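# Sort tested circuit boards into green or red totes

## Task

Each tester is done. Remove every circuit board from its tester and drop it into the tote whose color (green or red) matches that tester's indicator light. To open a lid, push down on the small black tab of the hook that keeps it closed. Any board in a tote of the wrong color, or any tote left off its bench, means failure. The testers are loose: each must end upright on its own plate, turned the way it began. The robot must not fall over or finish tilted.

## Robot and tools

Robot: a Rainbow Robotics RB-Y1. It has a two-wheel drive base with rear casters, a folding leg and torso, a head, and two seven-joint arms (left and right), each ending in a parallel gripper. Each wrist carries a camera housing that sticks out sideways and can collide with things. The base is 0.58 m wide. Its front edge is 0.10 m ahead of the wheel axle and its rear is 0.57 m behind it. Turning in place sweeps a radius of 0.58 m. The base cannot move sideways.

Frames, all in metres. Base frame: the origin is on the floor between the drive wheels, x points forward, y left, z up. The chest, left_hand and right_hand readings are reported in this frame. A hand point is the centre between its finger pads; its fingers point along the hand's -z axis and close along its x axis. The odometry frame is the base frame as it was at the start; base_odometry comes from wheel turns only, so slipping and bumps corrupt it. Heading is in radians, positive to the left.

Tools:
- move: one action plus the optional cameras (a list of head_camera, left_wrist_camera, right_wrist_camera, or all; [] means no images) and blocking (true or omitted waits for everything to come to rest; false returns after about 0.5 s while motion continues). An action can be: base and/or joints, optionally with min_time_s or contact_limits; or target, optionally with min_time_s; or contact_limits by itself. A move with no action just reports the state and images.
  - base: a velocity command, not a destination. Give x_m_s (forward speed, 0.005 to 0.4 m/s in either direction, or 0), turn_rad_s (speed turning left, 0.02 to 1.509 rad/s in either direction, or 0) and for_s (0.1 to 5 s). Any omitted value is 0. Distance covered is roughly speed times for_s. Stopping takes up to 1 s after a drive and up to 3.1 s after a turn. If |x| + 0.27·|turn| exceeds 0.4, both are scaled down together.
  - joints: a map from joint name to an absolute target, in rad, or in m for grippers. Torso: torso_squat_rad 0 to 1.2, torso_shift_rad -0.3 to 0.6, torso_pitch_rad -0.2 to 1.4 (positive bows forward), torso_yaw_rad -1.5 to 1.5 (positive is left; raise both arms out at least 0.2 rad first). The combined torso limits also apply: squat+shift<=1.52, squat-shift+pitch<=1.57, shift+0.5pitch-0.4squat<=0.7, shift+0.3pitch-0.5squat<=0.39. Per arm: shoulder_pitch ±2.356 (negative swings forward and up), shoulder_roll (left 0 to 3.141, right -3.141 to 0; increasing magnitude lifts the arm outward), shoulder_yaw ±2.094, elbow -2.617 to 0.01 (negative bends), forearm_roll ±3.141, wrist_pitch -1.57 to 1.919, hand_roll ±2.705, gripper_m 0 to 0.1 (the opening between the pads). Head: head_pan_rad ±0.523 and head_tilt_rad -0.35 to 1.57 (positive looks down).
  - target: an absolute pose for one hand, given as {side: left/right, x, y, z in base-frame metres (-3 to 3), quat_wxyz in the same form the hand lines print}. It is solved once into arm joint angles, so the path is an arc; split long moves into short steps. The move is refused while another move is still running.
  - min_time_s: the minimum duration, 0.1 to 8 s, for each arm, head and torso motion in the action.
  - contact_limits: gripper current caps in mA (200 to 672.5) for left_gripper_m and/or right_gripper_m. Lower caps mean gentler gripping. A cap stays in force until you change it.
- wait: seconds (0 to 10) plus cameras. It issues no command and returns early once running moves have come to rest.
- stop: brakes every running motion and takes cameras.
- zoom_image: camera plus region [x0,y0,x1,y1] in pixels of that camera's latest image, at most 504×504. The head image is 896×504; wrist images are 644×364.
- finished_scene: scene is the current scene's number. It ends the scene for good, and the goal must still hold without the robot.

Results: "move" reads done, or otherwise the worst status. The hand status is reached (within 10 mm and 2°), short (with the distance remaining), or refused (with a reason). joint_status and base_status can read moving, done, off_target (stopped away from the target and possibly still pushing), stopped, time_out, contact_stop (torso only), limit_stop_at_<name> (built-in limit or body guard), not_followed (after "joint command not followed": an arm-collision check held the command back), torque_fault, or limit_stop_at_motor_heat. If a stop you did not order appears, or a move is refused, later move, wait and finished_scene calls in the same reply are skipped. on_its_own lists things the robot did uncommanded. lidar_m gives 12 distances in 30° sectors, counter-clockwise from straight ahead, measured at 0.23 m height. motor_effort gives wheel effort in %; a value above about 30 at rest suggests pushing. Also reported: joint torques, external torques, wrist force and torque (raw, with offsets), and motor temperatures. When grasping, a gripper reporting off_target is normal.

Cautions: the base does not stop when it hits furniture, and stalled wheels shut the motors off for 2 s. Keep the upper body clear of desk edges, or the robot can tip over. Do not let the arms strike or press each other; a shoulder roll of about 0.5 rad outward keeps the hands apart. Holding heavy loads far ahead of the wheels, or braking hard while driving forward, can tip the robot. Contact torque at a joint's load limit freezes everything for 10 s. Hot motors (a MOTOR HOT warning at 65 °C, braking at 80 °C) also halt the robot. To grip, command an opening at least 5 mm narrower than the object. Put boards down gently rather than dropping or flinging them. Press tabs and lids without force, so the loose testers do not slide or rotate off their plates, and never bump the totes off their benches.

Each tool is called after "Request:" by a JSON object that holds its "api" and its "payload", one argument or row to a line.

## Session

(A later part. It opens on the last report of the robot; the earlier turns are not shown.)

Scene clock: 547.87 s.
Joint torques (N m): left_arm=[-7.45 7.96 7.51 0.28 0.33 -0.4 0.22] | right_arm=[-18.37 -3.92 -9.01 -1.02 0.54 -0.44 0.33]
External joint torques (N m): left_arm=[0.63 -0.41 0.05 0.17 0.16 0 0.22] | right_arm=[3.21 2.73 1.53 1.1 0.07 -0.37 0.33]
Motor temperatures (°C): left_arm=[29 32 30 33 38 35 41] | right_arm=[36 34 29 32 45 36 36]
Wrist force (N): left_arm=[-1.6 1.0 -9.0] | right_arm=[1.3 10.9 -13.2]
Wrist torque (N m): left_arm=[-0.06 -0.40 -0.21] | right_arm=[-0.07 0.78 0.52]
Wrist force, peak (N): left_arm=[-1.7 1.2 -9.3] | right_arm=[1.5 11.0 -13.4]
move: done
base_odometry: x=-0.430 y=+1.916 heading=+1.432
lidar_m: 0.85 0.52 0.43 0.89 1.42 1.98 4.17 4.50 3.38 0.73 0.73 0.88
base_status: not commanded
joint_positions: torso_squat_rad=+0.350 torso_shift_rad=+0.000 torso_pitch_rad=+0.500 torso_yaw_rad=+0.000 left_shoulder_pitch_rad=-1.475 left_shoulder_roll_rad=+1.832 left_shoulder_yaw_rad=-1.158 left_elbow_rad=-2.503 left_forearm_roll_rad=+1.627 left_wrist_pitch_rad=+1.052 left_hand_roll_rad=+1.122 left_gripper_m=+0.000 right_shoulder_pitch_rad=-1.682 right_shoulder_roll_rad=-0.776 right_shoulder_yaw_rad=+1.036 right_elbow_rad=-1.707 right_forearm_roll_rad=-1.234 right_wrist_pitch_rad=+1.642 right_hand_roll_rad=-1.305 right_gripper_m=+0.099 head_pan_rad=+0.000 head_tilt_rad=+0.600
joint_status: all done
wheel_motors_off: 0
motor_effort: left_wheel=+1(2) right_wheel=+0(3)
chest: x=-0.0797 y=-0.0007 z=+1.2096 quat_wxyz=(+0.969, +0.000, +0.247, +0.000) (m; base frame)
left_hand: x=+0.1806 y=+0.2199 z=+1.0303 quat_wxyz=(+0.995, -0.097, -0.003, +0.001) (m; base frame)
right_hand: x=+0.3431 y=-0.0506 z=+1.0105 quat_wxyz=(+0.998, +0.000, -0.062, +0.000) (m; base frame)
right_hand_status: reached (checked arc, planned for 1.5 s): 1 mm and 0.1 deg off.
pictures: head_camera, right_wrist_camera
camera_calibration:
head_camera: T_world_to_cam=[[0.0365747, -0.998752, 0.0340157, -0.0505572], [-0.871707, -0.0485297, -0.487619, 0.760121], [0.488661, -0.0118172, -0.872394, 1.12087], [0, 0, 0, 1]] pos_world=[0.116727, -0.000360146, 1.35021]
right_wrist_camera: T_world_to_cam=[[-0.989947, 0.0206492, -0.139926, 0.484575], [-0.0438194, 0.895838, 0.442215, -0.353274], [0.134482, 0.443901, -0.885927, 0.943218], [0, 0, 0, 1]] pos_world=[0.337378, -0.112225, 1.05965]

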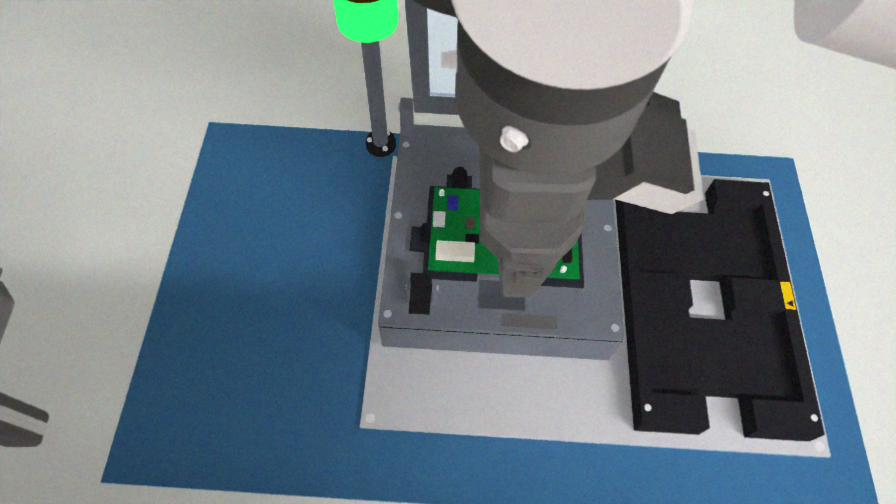

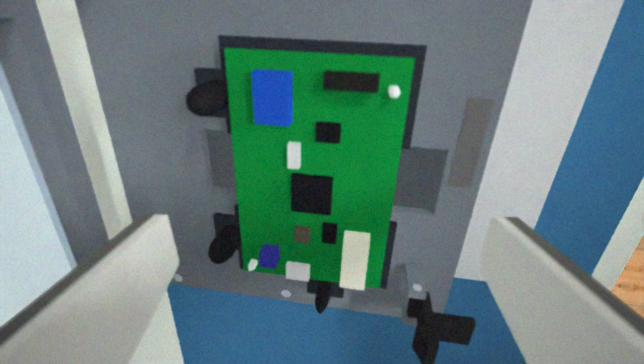

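Request:
{"api": "move", "payload": {
  "target": {"side":"right","x":0.3455,"y":-0.0504,"z":0.985,"quat_wxyz":[0.99813,0,-0.06105,0]},
  "min_time_s": 1.5,
  "cameras": ["head_camera","right_wrist_camera"]
}}

Scene clock: 555.97 s.
Joint torques (N m): left_arm=[-7.63 7.75 7.21 0.31 0.52 -0.47 0.18] | right_arm=[-18.4 -4.05 -9.02 -1.22 0.52 -0.41 0.3]
External joint torques (N m): left_arm=[0.45 -0.62 -0.25 0.2 0.35 -0.07 0.18] | right_arm=[3.2 2.52 1.44 1.23 0.06 -0.34 0.3]
Motor temperatures (°C): left_arm=[29 32 30 33 38 35 41] | right_arm=[36 34 29 32 45 36 36]
Wrist force (N): left_arm=[-1.7 1.2 -9.3] | right_arm=[1.3 10.7 -13.0]
Wrist torque (N m): left_arm=[-0.07 -0.41 -0.21] | right_arm=[-0.05 0.77 0.52]
Wrist force, peak (N): left_arm=[-1.5 1.2 -9.4] | right_arm=[1.6 11.1 -13.2]
move: done
base_odometry: x=-0.430 y=+1.916 heading=+1.432
lidar_m: 0.84 0.53 0.43 0.88 1.42 1.99 4.18 4.50 3.38 0.74 0.73 0.87
base_status: not commanded
joint_positions: torso_squat_rad=+0.350 torso_shift_rad=+0.000 torso_pitch_rad=+0.500 torso_yaw_rad=+0.000 left_shoulder_pitch_rad=-1.475 left_shoulder_roll_rad=+1.832 left_shoulder_yaw_rad=-1.158 left_elbow_rad=-2.503 left_forearm_roll_rad=+1.627 left_wrist_pitch_rad=+1.052 left_hand_roll_rad=+1.122 left_gripper_m=+0.000 right_shoulder_pitch_rad=-1.645 right_shoulder_roll_rad=-0.757 right_shoulder_yaw_rad=+1.066 right_elbow_rad=-1.674 right_forearm_roll_rad=-1.189 right_wrist_pitch_rad=+1.594 right_hand_roll_rad=-1.288 right_gripper_m=+0.099 head_pan_rad=+0.000 head_tilt_rad=+0.600
joint_status: all done
wheel_motors_off: 0
motor_effort: left_wheel=+0(2) right_wheel=+2(3)
chest: x=-0.0797 y=-0.0007 z=+1.2096 quat_wxyz=(+0.969, +0.000, +0.247, +0.000) (m; base frame)
left_hand: x=+0.1806 y=+0.2199 z=+1.0303 quat_wxyz=(+0.995, -0.097, -0.003, +0.001) (m; base frame)
right_hand: x=+0.3458 y=-0.0505 z=+0.9854 quat_wxyz=(+0.998, +0.000, -0.062, +0.000) (m; base frame)
right_hand_status: reached (checked arc, planned for 1.5 s): 1 mm and 0.1 deg off.
pictures: head_camera, right_wrist_camera
camera_calibration:
head_camera: T_world_to_cam=[[0.0365751, -0.998752, 0.0340154, -0.0505569], [-0.871706, -0.0485299, -0.48762, 0.760121], [0.488662, -0.0118167, -0.872393, 1.12087], [0, 0, 0, 1]] pos_world=[0.116727, -0.000360246, 1.35021]
right_wrist_camera: T_world_to_cam=[[-0.98999, 0.0206218, -0.139621, 0.4834], [-0.0437097, 0.895832, 0.442238, -0.342237], [0.134197, 0.443914, -0.885964, 0.920771], [0, 0, 0, 1]] pos_world=[0.340037, -0.112125, 1.03461]

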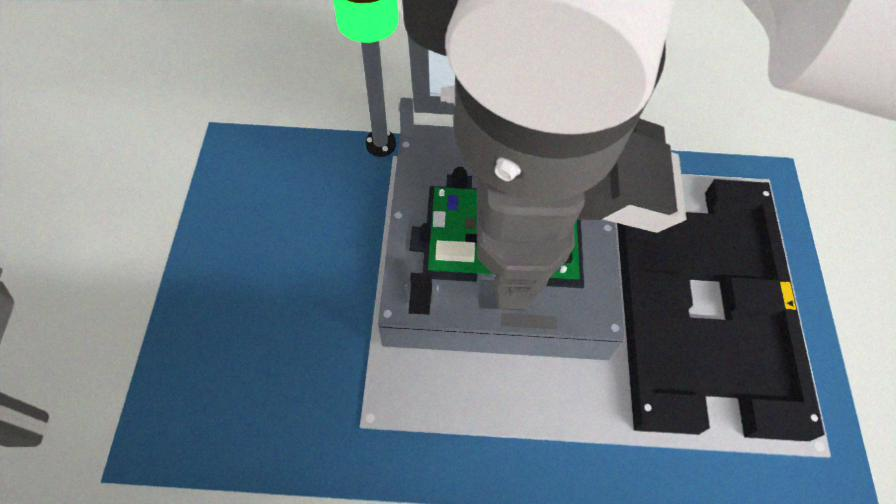

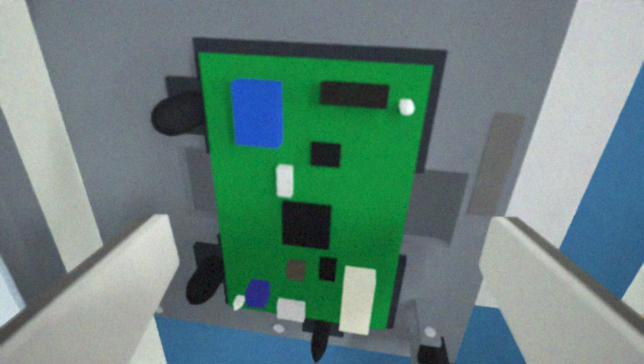

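Request:
{"api": "move", "payload": {
  "target": {"side":"right","x":0.348,"y":-0.0500,"z":0.9637,"quat_wxyz":[0.99813,0,-0.06105,0]},
  "min_time_s": 1.5,
  "cameras": ["head_camera","right_wrist_camera"]
}}

Scene clock: 565.73 s.
Joint torques (N m): left_arm=[-7.53 7.97 7.44 0.38 0.32 -0.45 0.2] | right_arm=[-18.17 -3.6 -8.85 -1.7 0.54 -0.34 0.35]
External joint torques (N m): left_arm=[0.55 -0.41 -0.02 0.27 0.15 -0.05 0.2] | right_arm=[3.46 2.87 1.5 0.99 0.07 -0.27 0.35]
Motor temperatures (°C): left_arm=[29 32 30 33 38 35 41] | right_arm=[36 34 29 32 45 36 36]
Wrist force (N): left_arm=[-1.7 1.2 -8.9] | right_arm=[1.3 10.4 -13.3]
Wrist torque (N m): left_arm=[-0.07 -0.41 -0.23] | right_arm=[-0.01 0.77 0.52]
Wrist force, peak (N): left_arm=[-1.7 1.0 -9.3] | right_arm=[1.4 11.0 -13.3]
move: done
base_odometry: x=-0.430 y=+1.916 heading=+1.432
lidar_m: 0.85 0.53 0.43 0.88 1.42 1.98 4.17 4.50 3.38 0.74 0.73 0.88
base_status: not commanded
joint_positions: torso_squat_rad=+0.350 torso_shift_rad=+0.000 torso_pitch_rad=+0.500 torso_yaw_rad=+0.000 left_shoulder_pitch_rad=-1.475 left_shoulder_roll_rad=+1.832 left_shoulder_yaw_rad=-1.158 left_elbow_rad=-2.503 left_forearm_roll_rad=+1.627 left_wrist_pitch_rad=+1.052 left_hand_roll_rad=+1.122 left_gripper_m=+0.000 right_shoulder_pitch_rad=-1.615 right_shoulder_roll_rad=-0.737 right_shoulder_yaw_rad=+1.090 right_elbow_rad=-1.638 right_forearm_roll_rad=-1.153 right_wrist_pitch_rad=+1.551 right_hand_roll_rad=-1.271 right_gripper_m=+0.099 head_pan_rad=+0.000 head_tilt_rad=+0.600
joint_status: all done
wheel_motors_off: 0
motor_effort: left_wheel=+0(2) right_wheel=+2(3)
chest: x=-0.0797 y=-0.0007 z=+1.2096 quat_wxyz=(+0.969, +0.000, +0.247, +0.000) (m; base frame)
left_hand: x=+0.1806 y=+0.2199 z=+1.0303 quat_wxyz=(+0.995, -0.097, -0.003, +0.001) (m; base frame)
right_hand: x=+0.3483 y=-0.0501 z=+0.9641 quat_wxyz=(+0.998, +0.000, -0.062, +0.000) (m; base frame)
right_hand_status: reached (checked arc, planned for 1.5 s): 1 mm and 0.1 deg off.
pictures: head_camera, right_wrist_camera
camera_calibration:
head_camera: T_world_to_cam=[[0.0365752, -0.998752, 0.0340154, -0.0505569], [-0.871707, -0.04853, -0.487619, 0.760121], [0.488661, -0.0118167, -0.872393, 1.12087], [0, 0, 0, 1]] pos_world=[0.116727, -0.000360227, 1.35021]
right_wrist_camera: T_world_to_cam=[[-0.989993, 0.0206252, -0.139599, 0.482897], [-0.0436959, 0.895834, 0.442235, -0.333074], [0.134178, 0.44391, -0.885969, 0.901388], [0, 0, 0, 1]] pos_world=[0.342564, -0.111716, 1.01331]

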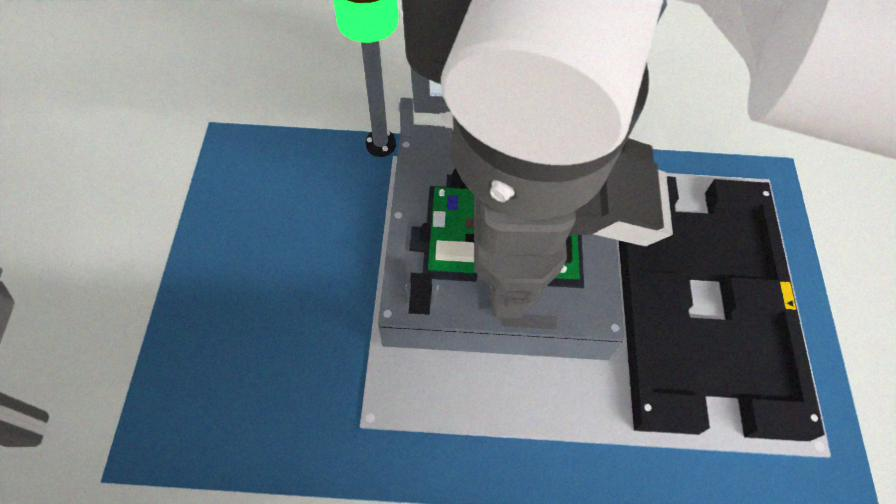

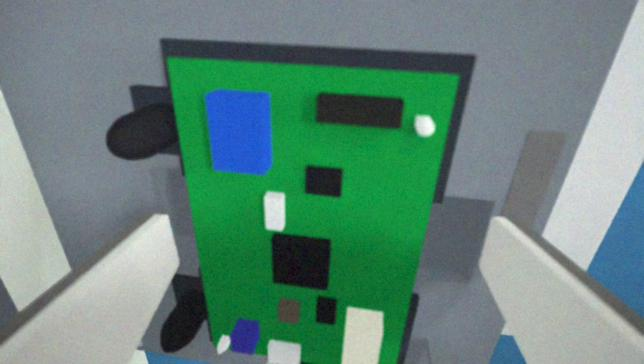

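Request:
{"api": "move", "payload": {
  "target": {"side":"right","x":0.352,"y":-0.0490,"z":0.9535,"quat_wxyz":[0.99813,0,-0.06105,0]},
  "min_time_s": 1.5,
  "cameras": ["right_wrist_camera"]
}}

Scene clock: 581.17 s.
Joint torques (N m): left_arm=[-7.51 7.82 7.35 0.42 0.38 -0.43 0.24] | right_arm=[1.65 0.12 6.93 5.64 5.61 -4.87 -0.4]
External joint torques (N m): left_arm=[0.57 -0.54 -0.12 0.28 0.22 -0.03 0.25] | right_arm=[23.45 6.59 17.23 8.38 5.13 -4.78 -0.41]
Motor temperatures (°C): left_arm=[29 32 30 33 38 35 41] | right_arm=[36 34 29 32 45 36 36]
Wrist force (N): left_arm=[-1.6 1.3 -9.1] | right_arm=[-4.5 -0.7 69.3]
Wrist torque (N m): left_arm=[-0.11 -0.37 -0.22] | right_arm=[0.07 5.65 1.21]
Wrist force, peak (N): left_arm=[-1.6 1.6 -9.5] | right_arm=[-4.5 -1.6 70.0]
move: done
base_odometry: x=-0.430 y=+1.916 heading=+1.432
lidar_m: 0.84 0.53 0.43 0.88 1.42 1.98 4.18 4.51 3.39 0.74 0.73 0.88
base_status: not commanded
joint_positions: torso_squat_rad=+0.350 torso_shift_rad=-0.001 torso_pitch_rad=+0.497 torso_yaw_rad=+0.000 left_shoulder_pitch_rad=-1.475 left_shoulder_roll_rad=+1.832 left_shoulder_yaw_rad=-1.158 left_elbow_rad=-2.503 left_forearm_roll_rad=+1.627 left_wrist_pitch_rad=+1.052 left_hand_roll_rad=+1.122 left_gripper_m=+0.000 right_shoulder_pitch_rad=-1.610 right_shoulder_roll_rad=-0.723 right_shoulder_yaw_rad=+1.097 right_elbow_rad=-1.607 right_forearm_roll_rad=-1.139 right_wrist_pitch_rad=+1.530 right_hand_roll_rad=-1.254 right_gripper_m=+0.099 head_pan_rad=+0.000 head_tilt_rad=+0.600
joint_status: all done
wheel_motors_off: 0
motor_effort: left_wheel=-1(1) right_wheel=+3(3)
chest: x=-0.0811 y=-0.0007 z=+1.2099 quat_wxyz=(+0.969, +0.000, +0.246, +0.000) (m; base frame)
left_hand: x=+0.1798 y=+0.2199 z=+1.0313 quat_wxyz=(+0.995, -0.098, -0.004, +0.001) (m; base frame)
right_hand: x=+0.3526 y=-0.0483 z=+0.9590 quat_wxyz=(+0.998, +0.002, -0.066, +0.000) (m; base frame)
right_hand_status: reached (checked arc, planned for 1.5 s): 6 mm and 0.6 deg off.
pictures: right_wrist_camera
camera_calibration:
right_wrist_camera: T_world_to_cam=[[-0.988848, 0.0199435, -0.147584, 0.493665], [-0.0483526, 0.894311, 0.444826, -0.333132], [0.140857, 0.447002, -0.883373, 0.890723], [0, 0, 0, 1]] pos_world=[0.346588, -0.110076, 1.00788]

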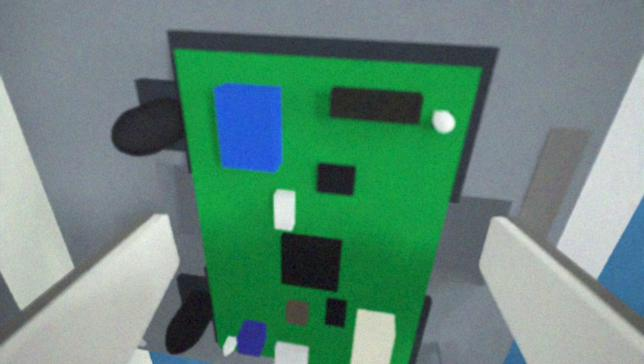

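Request:
{"api": "move", "payload": {
  "target": {"side":"right","x":0.3525,"y":-0.0490,"z":0.960,"quat_wxyz":[0.99905,0,-0.0436,0]},
  "min_time_s": 1,
  "cameras": ["right_wrist_camera"]
}}

Request:
{"api": "move", "payload": {
  "joints": {"right_gripper_m":0.08},
  "cameras": ["right_wrist_camera","head_camera"]
}}

Scene clock: 591.47 s.
Joint torques (N m): left_arm=[-7.57 8.14 7.55 0.31 0.41 -0.39 0.22] | right_arm=[-18.31 -4.27 -8.57 -1.11 0.52 0.41 0.46]
External joint torques (N m): left_arm=[0.5 -0.23 0.1 0.2 0.24 0.01 0.23] | right_arm=[3.77 2.27 1.63 1.62 0.12 0.47 0.46]
Motor temperatures (°C): left_arm=[29 32 30 33 38 35 41] | right_arm=[36 34 29 32 46 37 36]
Wrist force (N): left_arm=[-1.6 1.4 -9.1] | right_arm=[2.9 11.2 -7.6]
Wrist torque (N m): left_arm=[-0.11 -0.39 -0.22] | right_arm=[0.06 1.11 0.45]
Wrist force, peak (N): left_arm=[-1.7 1.1 -9.4] | right_arm=[-4.5 -0.9 69.9]
move: done
base_odometry: x=-0.430 y=+1.916 heading=+1.432
lidar_m: 0.84 0.53 0.42 0.88 1.42 1.98 4.18 4.50 3.38 0.73 0.73 0.88
base_status: not commanded
joint_positions: torso_squat_rad=+0.350 torso_shift_rad=+0.000 torso_pitch_rad=+0.499 torso_yaw_rad=+0.000 left_shoulder_pitch_rad=-1.475 left_shoulder_roll_rad=+1.832 left_shoulder_yaw_rad=-1.158 left_elbow_rad=-2.503 left_forearm_roll_rad=+1.627 left_wrist_pitch_rad=+1.052 left_hand_roll_rad=+1.122 left_gripper_m=+0.000 right_shoulder_pitch_rad=-1.621 right_shoulder_roll_rad=-0.713 right_shoulder_yaw_rad=+1.086 right_elbow_rad=-1.562 right_forearm_roll_rad=-1.182 right_wrist_pitch_rad=+1.545 right_hand_roll_rad=-1.220 right_gripper_m=+0.099 head_pan_rad=+0.000 head_tilt_rad=+0.600
joint_status: all done
wheel_motors_off: 0
motor_effort: left_wheel=-1(2) right_wheel=+2(4)
chest: x=-0.0799 y=-0.0007 z=+1.2097 quat_wxyz=(+0.969, +0.000, +0.247, +0.000) (m; base frame)
left_hand: x=+0.1805 y=+0.2199 z=+1.0304 quat_wxyz=(+0.995, -0.097, -0.003, +0.001) (m; base frame)
right_hand: x=+0.3532 y=-0.0486 z=+0.9595 quat_wxyz=(+0.999, +0.001, -0.044, +0.000) (m; base frame)
right_hand_status: reached (checked arc, planned for 1.0 s): 1 mm and 0.2 deg off.
pictures: right_wrist_camera
camera_calibration:
right_wrist_camera: T_world_to_cam=[[-0.994269, 0.0206307, -0.104893, 0.455285], [-0.0284753, 0.894643, 0.445874, -0.341073], [0.103041, 0.446306, -0.888928, 0.909892], [0, 0, 0, 1]] pos_world=[0.349208, -0.110345, 1.00866]

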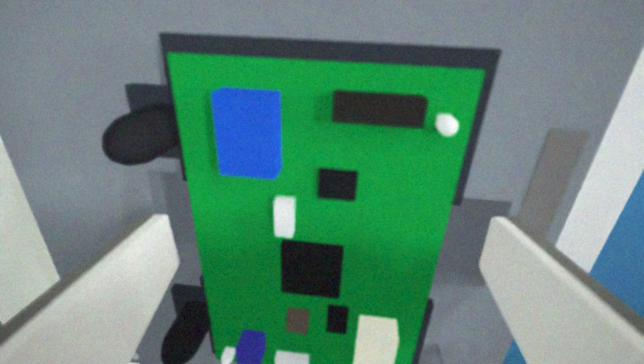

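Scene clock: 592.17 s.
Joint torques (N m): left_arm=[-7.39 7.93 7.44 0.4 0.4 -0.34 0.26] | right_arm=[-18.32 -4.28 -8.67 -1.73 0.03 0.33 0.35]
External joint torques (N m): left_arm=[0.69 -0.45 -0.02 0.29 0.23 0.06 0.26] | right_arm=[3.76 2.26 1.53 1.01 -0.36 0.4 0.34]
Motor temperatures (°C): left_arm=[29 32 30 33 38 35 41] | right_arm=[36 34 29 32 46 37 36]
Wrist force (N): left_arm=[-1.6 1.3 -9.2] | right_arm=[3.5 10.8 -12.9]
Wrist torque (N m): left_arm=[-0.09 -0.39 -0.22] | right_arm=[-0.02 0.77 0.51]
Wrist force, peak (N): left_arm=[-1.6 1.3 -9.2] | right_arm=[3.5 11.1 -12.9]
move: done
base_odometry: x=-0.430 y=+1.916 heading=+1.432
lidar_m: 0.85 0.53 0.43 0.89 1.42 1.99 4.17 4.50 3.38 0.74 0.74 0.88
base_status: not commanded
joint_positions: torso_squat_rad=+0.350 torso_shift_rad=+0.000 torso_pitch_rad=+0.500 torso_yaw_rad=+0.000 left_shoulder_pitch_rad=-1.475 left_shoulder_roll_rad=+1.832 left_shoulder_yaw_rad=-1.158 left_elbow_rad=-2.503 left_forearm_roll_rad=+1.627 left_wrist_pitch_rad=+1.052 left_hand_roll_rad=+1.122 left_gripper_m=+0.000 right_shoulder_pitch_rad=-1.621 right_shoulder_roll_rad=-0.713 right_shoulder_yaw_rad=+1.086 right_elbow_rad=-1.561 right_forearm_roll_rad=-1.182 right_wrist_pitch_rad=+1.545 right_hand_roll_rad=-1.220 right_gripper_m=+0.080 head_pan_rad=+0.000 head_tilt_rad=+0.600
joint_status: all done
wheel_motors_off: 0
motor_effort: left_wheel=-1(2) right_wheel=+2(3)
chest: x=-0.0798 y=-0.0007 z=+1.2097 quat_wxyz=(+0.969, +0.000, +0.247, +0.000) (m; base frame)
left_hand: x=+0.1806 y=+0.2199 z=+1.0304 quat_wxyz=(+0.995, -0.097, -0.003, +0.001) (m; base frame)
right_hand: x=+0.3533 y=-0.0486 z=+0.9593 quat_wxyz=(+0.999, +0.001, -0.044, +0.000) (m; base frame)
pictures: head_camera, right_wrist_camera
camera_calibration:
head_camera: T_world_to_cam=[[0.0365392, -0.998753, 0.0340237, -0.0505808], [-0.871604, -0.0485051, -0.487806, 0.760273], [0.488848, -0.0118311, -0.872289, 1.12083], [0, 0, 0, 1]] pos_world=[0.11659, -0.000379881, 1.35027]
right_wrist_camera: T_world_to_cam=[[-0.994293, 0.0207415, -0.104653, 0.455121], [-0.0282469, 0.894736, 0.445702, -0.340848], [0.102881, 0.446114, -0.889043, 0.909927], [0, 0, 0, 1]] pos_world=[0.349281, -0.110402, 1.00851]

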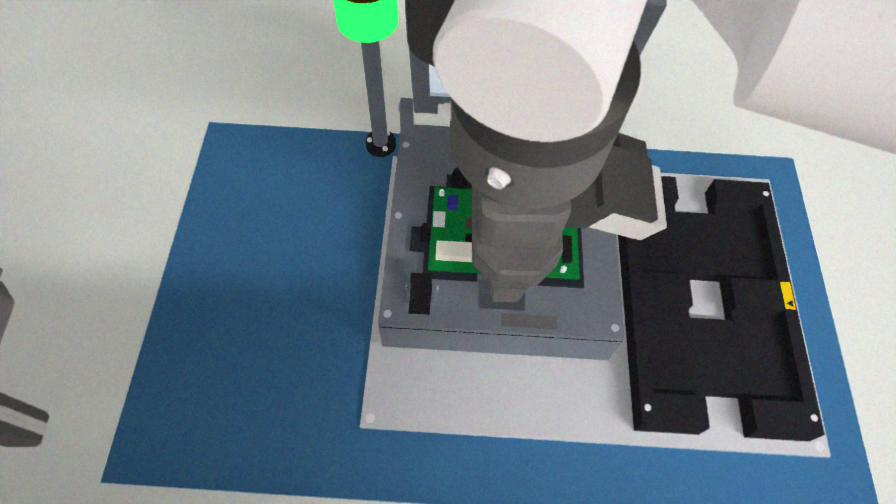

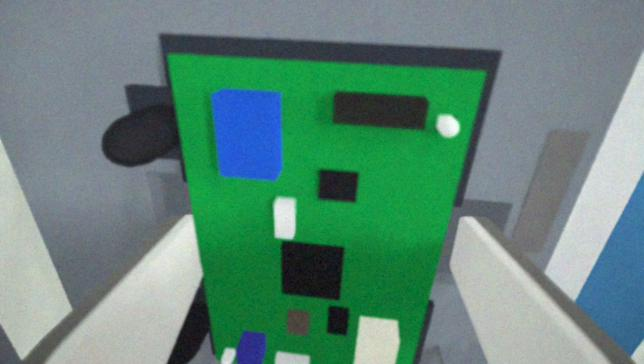

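Request:
{"api": "move", "payload": {
  "joints": {"right_gripper_m":0.06},
  "cameras": ["right_wrist_camera"]
}}

Request:
{"api": "move", "payload": {
  "target": {"side":"right","x":0.352,"y":-0.0490,"z":0.985,"quat_wxyz":[0.99905,0,-0.0436,0]},
  "min_time_s": 1.5,
  "cameras": ["right_wrist_camera","head_camera"]
}}

Scene clock: 597.70 s.
Joint torques (N m): left_arm=[-7.54 8.13 7.43 0.39 0.35 -0.36 0.21] | right_arm=[-17.19 -4.03 -7.92 -3.56 -2.45 1.06 0.44]
External joint torques (N m): left_arm=[0.53 -0.25 -0.02 0.28 0.18 0.03 0.21] | right_arm=[4.9 2.51 2.28 -0.83 -2.85 1.13 0.44]
Motor temperatures (°C): left_arm=[29 32 30 33 38 35 41] | right_arm=[36 34 29 32 45 37 36]
Wrist force (N): left_arm=[-1.5 1.1 -8.9] | right_arm=[12.1 10.6 -11.5]
Wrist torque (N m): left_arm=[-0.06 -0.38 -0.23] | right_arm=[0.01 0.38 0.34]
Wrist force, peak (N): left_arm=[-1.7 1.0 -9.3] | right_arm=[16.5 12.1 -14.1]
move: off_target
base_odometry: x=-0.430 y=+1.916 heading=+1.432
lidar_m: 0.84 0.53 0.43 0.88 1.42 1.99 4.17 4.50 3.38 0.73 0.72 0.88
base_status: not commanded
joint_positions: torso_squat_rad=+0.350 torso_shift_rad=+0.000 torso_pitch_rad=+0.500 torso_yaw_rad=+0.000 left_shoulder_pitch_rad=-1.475 left_shoulder_roll_rad=+1.832 left_shoulder_yaw_rad=-1.158 left_elbow_rad=-2.503 left_forearm_roll_rad=+1.627 left_wrist_pitch_rad=+1.052 left_hand_roll_rad=+1.122 left_gripper_m=+0.000 right_shoulder_pitch_rad=-1.621 right_shoulder_roll_rad=-0.713 right_shoulder_yaw_rad=+1.086 right_elbow_rad=-1.561 right_forearm_roll_rad=-1.181 right_wrist_pitch_rad=+1.545 right_hand_roll_rad=-1.220 right_gripper_m=+0.070 head_pan_rad=+0.000 head_tilt_rad=+0.600
joint_status: right_gripper_m off_target (ended at +0.070, target +0.060)
wheel_motors_off: 0
motor_effort: left_wheel=-1(2) right_wheel=+1(3)
chest: x=-0.0797 y=-0.0007 z=+1.2096 quat_wxyz=(+0.969, +0.000, +0.247, +0.000) (m; base frame)
left_hand: x=+0.1807 y=+0.2199 z=+1.0303 quat_wxyz=(+0.995, -0.097, -0.003, +0.001) (m; base frame)
right_hand: x=+0.3538 y=-0.0487 z=+0.9594 quat_wxyz=(+0.999, +0.001, -0.044, +0.000) (m; base frame)
pictures: right_wrist_camera
camera_calibration:
right_wrist_camera: T_world_to_cam=[[-0.99419, 0.0211799, -0.105538, 0.456447], [-0.0282523, 0.894734, 0.445704, -0.340844], [0.103868, 0.446096, -0.888937, 0.909524], [0, 0, 0, 1]] pos_world=[0.349695, -0.110438, 1.0086]

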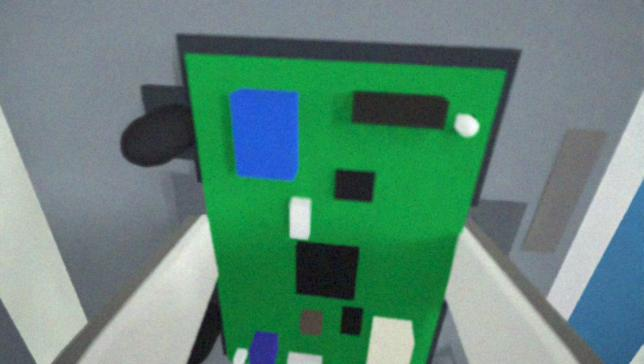

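Scene clock: 599.53 s.
Joint torques (N m): left_arm=[-7.66 8.16 7.54 0.32 0.36 -0.42 0.28] | right_arm=[-23.37 -11.46 -11.92 -2.49 0.01 1.9 -0.42]
External joint torques (N m): left_arm=[0.42 -0.22 0.08 0.21 0.19 -0.02 0.28] | right_arm=[-1.25 -4.81 -1.57 -0.03 -0.38 1.96 -0.43]
Motor temperatures (°C): left_arm=[29 32 30 33 38 35 41] | right_arm=[36 34 29 32 45 37 36]
Wrist force (N): left_arm=[-1.8 1.1 -9.1] | right_arm=[4.2 17.5 -21.8]
Wrist torque (N m): left_arm=[-0.06 -0.42 -0.23] | right_arm=[0.01 1.00 0.62]
Wrist force, peak (N): left_arm=[-1.6 1.2 -9.3] | right_arm=[4.1 17.8 -22.1]
move: done
base_odometry: x=-0.430 y=+1.916 heading=+1.432
lidar_m: 0.85 0.52 0.43 0.89 1.41 1.98 4.18 4.50 3.38 0.74 0.73 0.88
base_status: not commanded
joint_positions: torso_squat_rad=+0.350 torso_shift_rad=+0.000 torso_pitch_rad=+0.500 torso_yaw_rad=+0.000 left_shoulder_pitch_rad=-1.475 left_shoulder_roll_rad=+1.832 left_shoulder_yaw_rad=-1.158 left_elbow_rad=-2.503 left_forearm_roll_rad=+1.627 left_wrist_pitch_rad=+1.052 left_hand_roll_rad=+1.122 left_gripper_m=+0.000 right_shoulder_pitch_rad=-1.658 right_shoulder_roll_rad=-0.732 right_shoulder_yaw_rad=+1.059 right_elbow_rad=-1.596 right_forearm_roll_rad=-1.223 right_wrist_pitch_rad=+1.597 right_hand_roll_rad=-1.235 right_gripper_m=+0.069 head_pan_rad=+0.000 head_tilt_rad=+0.600
joint_status: all done
wheel_motors_off: 0
motor_effort: left_wheel=-1(2) right_wheel=+1(2)
chest: x=-0.0796 y=-0.0007 z=+1.2096 quat_wxyz=(+0.969, +0.000, +0.247, +0.000) (m; base frame)
left_hand: x=+0.1807 y=+0.2200 z=+1.0302 quat_wxyz=(+0.995, -0.097, -0.002, +0.001) (m; base frame)
right_hand: x=+0.3517 y=-0.0484 z=+0.9845 quat_wxyz=(+0.999, +0.000, -0.043, +0.001) (m; base frame)
right_hand_status: reached (checked arc, planned for 1.5 s): 1 mm and 0.1 deg off.
pictures: head_camera, right_wrist_camera
camera_calibration:
head_camera: T_world_to_cam=[[0.0366442, -0.99875, 0.0339888, -0.0505135], [-0.871798, -0.0485749, -0.487451, 0.760008], [0.488493, -0.0117692, -0.872488, 1.12089], [0, 0, 0, 1]] pos_world=[0.11688, -0.000341178, 1.35014]
right_wrist_camera: T_world_to_cam=[[-0.994503, 0.0190913, -0.102949, 0.454452], [-0.0287454, 0.895673, 0.443783, -0.350216], [0.100681, 0.444303, -0.890201, 0.934195], [0, 0, 0, 1]] pos_world=[0.347832, -0.110063, 1.03383]

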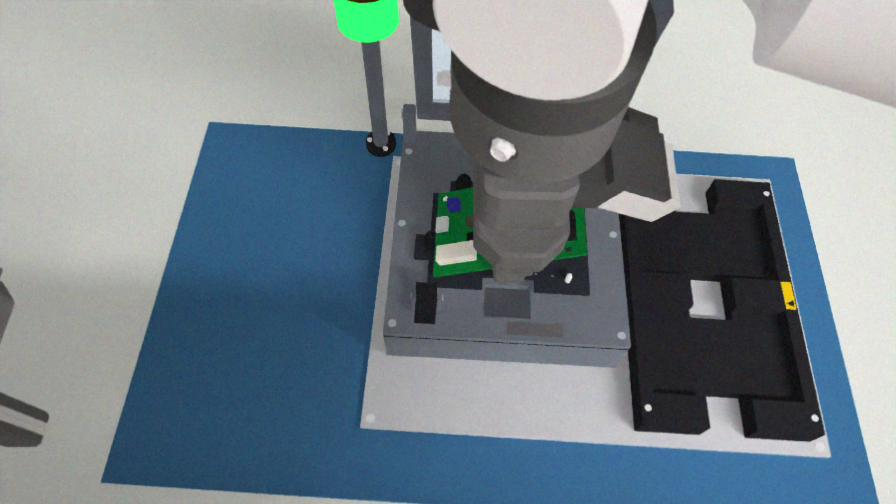

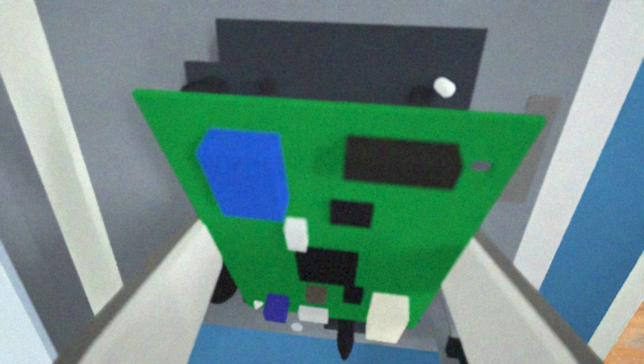

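Request:
{"api": "zoom_image", "payload": {
  "camera": "right_wrist_camera",
  "region": [200, 200, 480, 364]
}}

Request:
{"api": "zoom_image", "payload": {
  "camera": "head_camera",
  "region": [370, 120, 650, 370]
}}

Scaled by 1.800 from the camera's 644x364 image, which has a finer 1265x715 frame.

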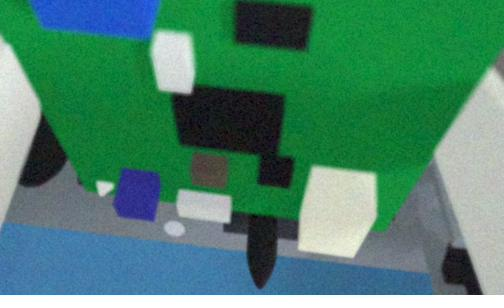

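Scaled by 1.800 from the camera's 896x504 image, which has a finer 1280x720 frame.

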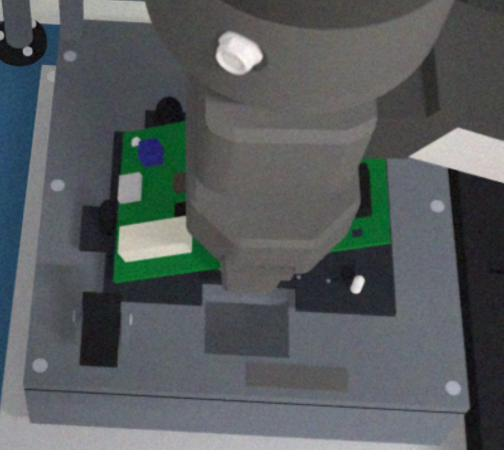

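Request:
{"api": "move", "payload": {
  "target": {"side":"right","x":0.352,"y":-0.0490,"z":0.972,"quat_wxyz":[0.9905,0.1304,-0.0432,-0.0057]},
  "min_time_s": 1.5,
  "cameras": ["right_wrist_camera","head_camera"]
}}

Scene clock: 618.43 s.
Joint torques (N m): left_arm=[-7.51 7.92 7.5 0.28 0.33 -0.38 0.25] | right_arm=[-20.4 -2.26 -13.63 -6 -1.56 -3.72 0.59]
External joint torques (N m): left_arm=[0.56 -0.46 0.04 0.17 0.16 0.02 0.25] | right_arm=[0.33 5.35 -2.95 -2.83 -1.74 -3.17 0.58]
Motor temperatures (°C): left_arm=[29 32 30 33 38 35 41] | right_arm=[36 34 29 32 45 37 36]
Wrist force (N): left_arm=[-1.4 1.1 -9.1] | right_arm=[2.4 -3.1 -11.4]
Wrist torque (N m): left_arm=[-0.08 -0.38 -0.22] | right_arm=[-0.43 0.72 0.13]
Wrist force, peak (N): left_arm=[-1.5 1.1 -9.4] | right_arm=[3.9 17.6 -22.2]
move: done
base_odometry: x=-0.430 y=+1.916 heading=+1.432
lidar_m: 0.85 0.53 0.43 0.89 1.42 1.98 4.17 4.51 3.38 0.73 0.73 0.88
base_status: not commanded
joint_positions: torso_squat_rad=+0.350 torso_shift_rad=+0.000 torso_pitch_rad=+0.500 torso_yaw_rad=+0.000 left_shoulder_pitch_rad=-1.475 left_shoulder_roll_rad=+1.832 left_shoulder_yaw_rad=-1.158 left_elbow_rad=-2.503 left_forearm_roll_rad=+1.627 left_wrist_pitch_rad=+1.052 left_hand_roll_rad=+1.122 left_gripper_m=+0.000 right_shoulder_pitch_rad=-1.486 right_shoulder_roll_rad=-0.864 right_shoulder_yaw_rad=+0.956 right_elbow_rad=-1.695 right_forearm_roll_rad=-1.265 right_wrist_pitch_rad=+1.359 right_hand_roll_rad=-1.153 right_gripper_m=+0.069 head_pan_rad=+0.000 head_tilt_rad=+0.600
joint_status: all done
wheel_motors_off: 0
motor_effort: left_wheel=-2(3) right_wheel=+3(3)
chest: x=-0.0798 y=-0.0009 z=+1.2096 quat_wxyz=(+0.969, +0.001, +0.247, +0.000) (m; base frame)
left_hand: x=+0.1806 y=+0.2198 z=+1.0303 quat_wxyz=(+0.995, -0.097, -0.003, +0.001) (m; base frame)
right_hand: x=+0.3523 y=-0.0505 z=+0.9723 quat_wxyz=(+0.991, +0.128, -0.044, -0.007) (m; base frame)
right_hand_status: reached (checked arc, planned for 1.5 s): 2 mm and 0.4 deg off.
pictures: head_camera, right_wrist_camera
camera_calibration:
head_camera: T_world_to_cam=[[0.0363373, -0.998765, 0.033887, -0.0505787], [-0.871674, -0.0482607, -0.487704, 0.76019], [0.488737, -0.0118165, -0.872351, 1.12085], [0, 0, 0, 1]] pos_world=[0.116675, -0.000584419, 1.35024]
right_wrist_camera: T_world_to_cam=[[-0.994048, 0.0499956, -0.09679, 0.449247], [-0.0259845, 0.754016, 0.656342, -0.557666], [0.105795, 0.654951, -0.748229, 0.795018], [0, 0, 0, 1]] pos_world=[0.347973, -0.122669, 1.00436]

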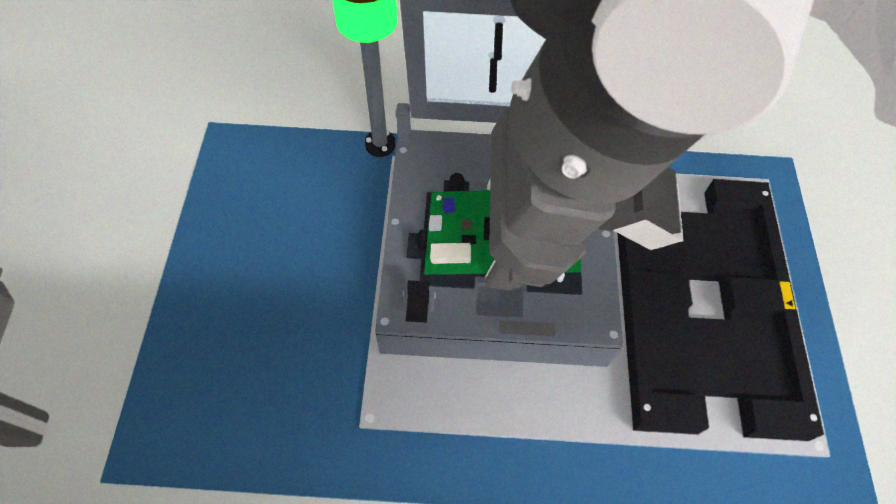

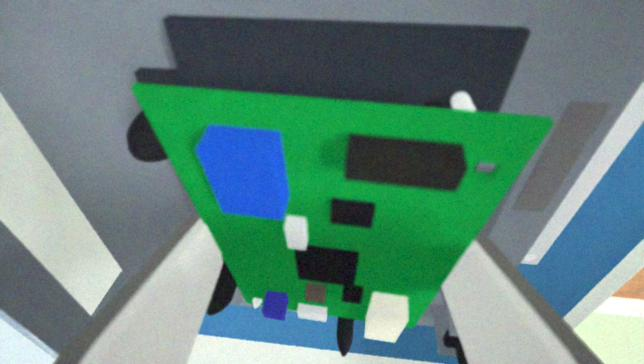

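Request:
{"api": "move", "payload": {
  "target": {"side":"right","x":0.352,"y":-0.0490,"z":0.990,"quat_wxyz":[0.9848,0.1680,-0.0429,-0.0073]},
  "min_time_s": 1.5,
  "cameras": ["right_wrist_camera","head_camera"]
}}

Scene clock: 626.23 s.
Joint torques (N m): left_arm=[-7.53 7.92 7.58 0.35 0.36 -0.45 0.19] | right_arm=[-18.33 -10.61 -12.81 -4.18 -1.45 -0.06 -0.11]
External joint torques (N m): left_arm=[0.54 -0.46 0.12 0.24 0.19 -0.06 0.19] | right_arm=[2.09 -2.63 -1.97 -1.09 -1.56 0.63 -0.12]
Motor temperatures (°C): left_arm=[29 32 30 33 38 35 41] | right_arm=[36 34 29 32 45 37 36]
Wrist force (N): left_arm=[-1.5 1.1 -9.2] | right_arm=[7.2 10.2 -23.2]
Wrist torque (N m): left_arm=[-0.07 -0.39 -0.21] | right_arm=[0.07 0.68 0.90]
Wrist force, peak (N): left_arm=[-1.6 1.3 -9.6] | right_arm=[3.4 12.9 -23.5]
move: done
base_odometry: x=-0.430 y=+1.916 heading=+1.432
lidar_m: 0.85 0.53 0.42 0.88 1.42 1.99 4.17 4.51 3.38 0.74 0.74 0.87
base_status: not commanded
joint_positions: torso_squat_rad=+0.350 torso_shift_rad=+0.000 torso_pitch_rad=+0.500 torso_yaw_rad=+0.000 left_shoulder_pitch_rad=-1.475 left_shoulder_roll_rad=+1.832 left_shoulder_yaw_rad=-1.158 left_elbow_rad=-2.503 left_forearm_roll_rad=+1.627 left_wrist_pitch_rad=+1.052 left_hand_roll_rad=+1.122 left_gripper_m=+0.000 right_shoulder_pitch_rad=-1.468 right_shoulder_roll_rad=-0.907 right_shoulder_yaw_rad=+0.906 right_elbow_rad=-1.731 right_forearm_roll_rad=-1.320 right_wrist_pitch_rad=+1.324 right_hand_roll_rad=-1.128 right_gripper_m=+0.069 head_pan_rad=+0.000 head_tilt_rad=+0.600
joint_status: all done
wheel_motors_off: 0
motor_effort: left_wheel=-1(2) right_wheel=+2(3)
chest: x=-0.0796 y=-0.0007 z=+1.2096 quat_wxyz=(+0.969, +0.000, +0.247, +0.000) (m; base frame)
left_hand: x=+0.1807 y=+0.2200 z=+1.0302 quat_wxyz=(+0.995, -0.097, -0.002, +0.001) (m; base frame)
right_hand: x=+0.3526 y=-0.0485 z=+0.9900 quat_wxyz=(+0.985, +0.165, -0.044, -0.007) (m; base frame)
right_hand_status: reached (checked arc, planned for 1.5 s): 1 mm and 0.4 deg off.
pictures: head_camera, right_wrist_camera
camera_calibration:
head_camera: T_world_to_cam=[[0.0366443, -0.99875, 0.0340018, -0.0505237], [-0.871797, -0.0485814, -0.487452, 0.760004], [0.488494, -0.0117803, -0.872488, 1.12089], [0, 0, 0, 1]] pos_world=[0.116874, -0.000334012, 1.35014]
right_wrist_camera: T_world_to_cam=[[-0.994126, 0.0529039, -0.0944183, 0.449046], [-0.0301817, 0.702268, 0.711273, -0.626227], [0.103936, 0.709944, -0.696546, 0.759012], [0, 0, 0, 1]] pos_world=[0.348619, -0.122833, 1.0165]

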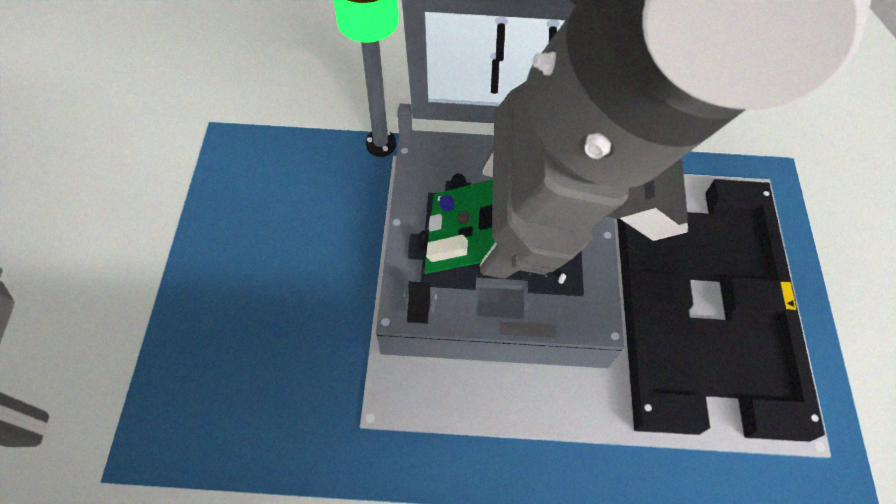

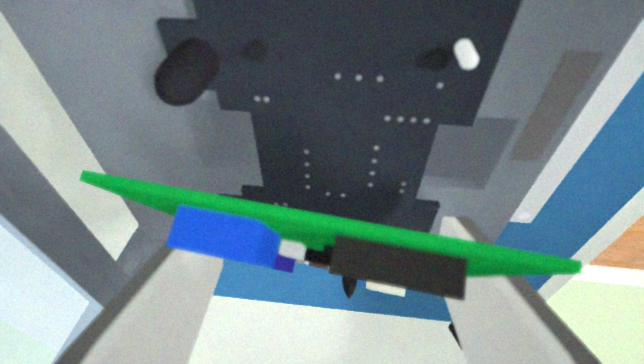

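Request:
{"api": "move", "payload": {
  "target": {"side":"right","x":0.348,"y":-0.0500,"z":1.02,"quat_wxyz":[0.9848,0.1680,-0.0429,-0.0073]},
  "min_time_s": 2,
  "cameras": ["right_wrist_camera","head_camera"]
}}

Scene clock: 636.63 s.
Joint torques (N m): left_arm=[-7.66 7.97 7.52 0.46 0.38 -0.39 0.23] | right_arm=[-20.36 -10.13 -12.22 -2.2 0.01 -0.67 -0.36]
External joint torques (N m): left_arm=[0.42 -0.41 0.07 0.35 0.21 0.01 0.24] | right_arm=[-0.06 -2.07 -1.28 0.43 -0.1 0.03 -0.37]
Motor temperatures (°C): left_arm=[29 32 30 33 38 35 41] | right_arm=[36 34 29 33 45 37 36]
Wrist force (N): left_arm=[-1.8 1.4 -9.2] | right_arm=[-1.1 8.7 -12.2]
Wrist torque (N m): left_arm=[-0.09 -0.43 -0.23] | right_arm=[0.05 0.65 0.51]
Wrist force, peak (N): left_arm=[-1.4 1.0 -9.6] | right_arm=[2.7 8.2 -27.5]
move: done
base_odometry: x=-0.430 y=+1.916 heading=+1.432
lidar_m: 0.84 0.53 0.42 0.88 1.42 1.99 4.18 4.51 3.38 0.74 0.74 0.88
base_status: not commanded
joint_positions: torso_squat_rad=+0.350 torso_shift_rad=+0.000 torso_pitch_rad=+0.500 torso_yaw_rad=+0.000 left_shoulder_pitch_rad=-1.475 left_shoulder_roll_rad=+1.832 left_shoulder_yaw_rad=-1.158 left_elbow_rad=-2.503 left_forearm_roll_rad=+1.627 left_wrist_pitch_rad=+1.052 left_hand_roll_rad=+1.122 left_gripper_m=+0.000 right_shoulder_pitch_rad=-1.505 right_shoulder_roll_rad=-0.941 right_shoulder_yaw_rad=+0.871 right_elbow_rad=-1.779 right_forearm_roll_rad=-1.373 right_wrist_pitch_rad=+1.375 right_hand_roll_rad=-1.160 right_gripper_m=+0.060 head_pan_rad=+0.000 head_tilt_rad=+0.600
joint_status: all done
wheel_motors_off: 0
on_its_own: right_gripper_m moved -0.009 to your old target +0.060
motor_effort: left_wheel=-2(3) right_wheel=+2(3)
chest: x=-0.0797 y=-0.0007 z=+1.2096 quat_wxyz=(+0.969, +0.000, +0.247, +0.000) (m; base frame)
left_hand: x=+0.1806 y=+0.2200 z=+1.0303 quat_wxyz=(+0.995, -0.098, -0.003, +0.001) (m; base frame)
right_hand: x=+0.3477 y=-0.0498 z=+1.0199 quat_wxyz=(+0.985, +0.168, -0.043, -0.007) (m; base frame)
right_hand_status: reached (checked arc, planned for 2.0 s): 0 mm and 0.0 deg off.
pictures: head_camera, right_wrist_camera
camera_calibration:
head_camera: T_world_to_cam=[[0.0366067, -0.99875, 0.0340208, -0.0505465], [-0.871713, -0.0485599, -0.487606, 0.760086], [0.488648, -0.0118067, -0.872401, 1.12088], [0, 0, 0, 1]] pos_world=[0.11671, -0.00033972, 1.3502]
right_wrist_camera: T_world_to_cam=[[-0.994453, 0.0529571, -0.0908777, 0.443524], [-0.028182, 0.698262, 0.715287, -0.651695], [0.101336, 0.71388, -0.692897, 0.778701], [0, 0, 0, 1]] pos_world=[0.343788, -0.124332, 1.04601]

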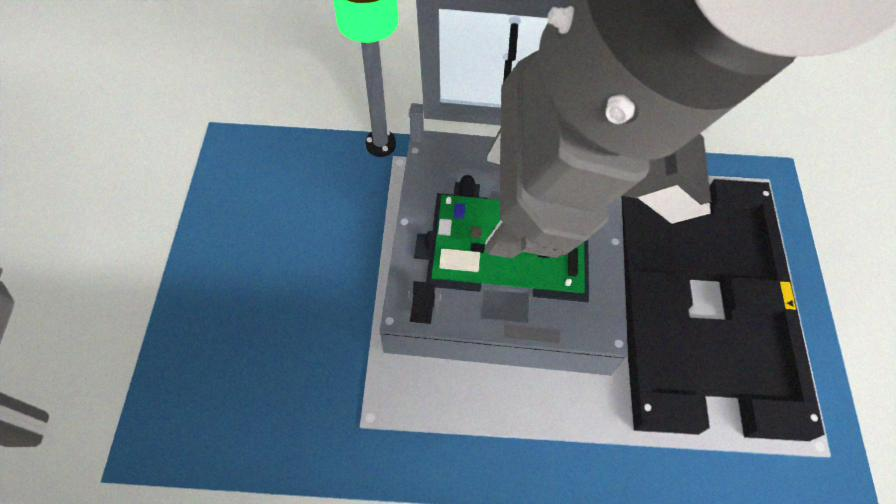

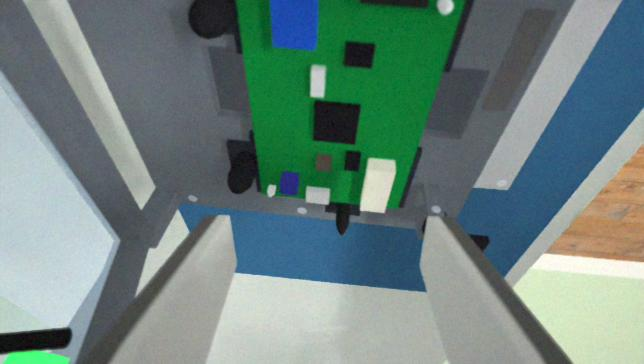

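Request:
{"api": "zoom_image", "payload": {
  "camera": "right_wrist_camera",
  "region": [180, 100, 460, 260]
}}

Request:
{"api": "zoom_image", "payload": {
  "camera": "head_camera",
  "region": [380, 140, 520, 340]
}}

Request:
{"api": "zoom_image", "payload": {
  "camera": "left_wrist_camera",
  "region": [380, 200, 644, 364]
}}

Scaled by 1.800 from the camera's 644x364 image, which has a finer 1265x715 frame.

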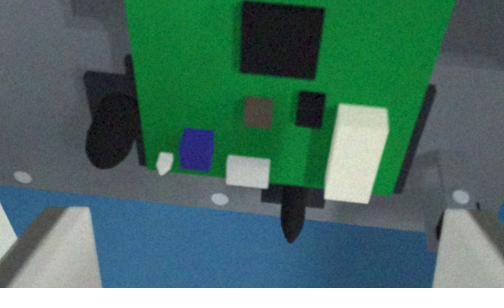

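Scaled by 2.520 from the camera's 896x504 image, which has a finer 1280x720 frame.

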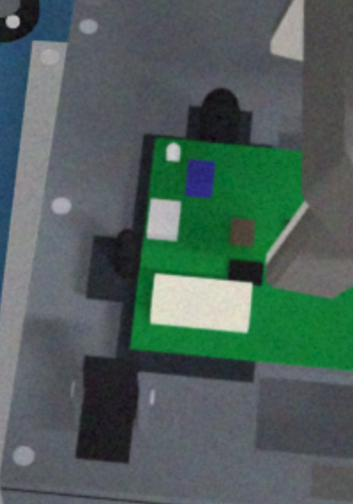

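This scene's latest camera images include none from left_wrist_camera. They are from: head_camera, right_wrist_camera. left_wrist_camera's image comes with the result of a call that names it in "cameras".


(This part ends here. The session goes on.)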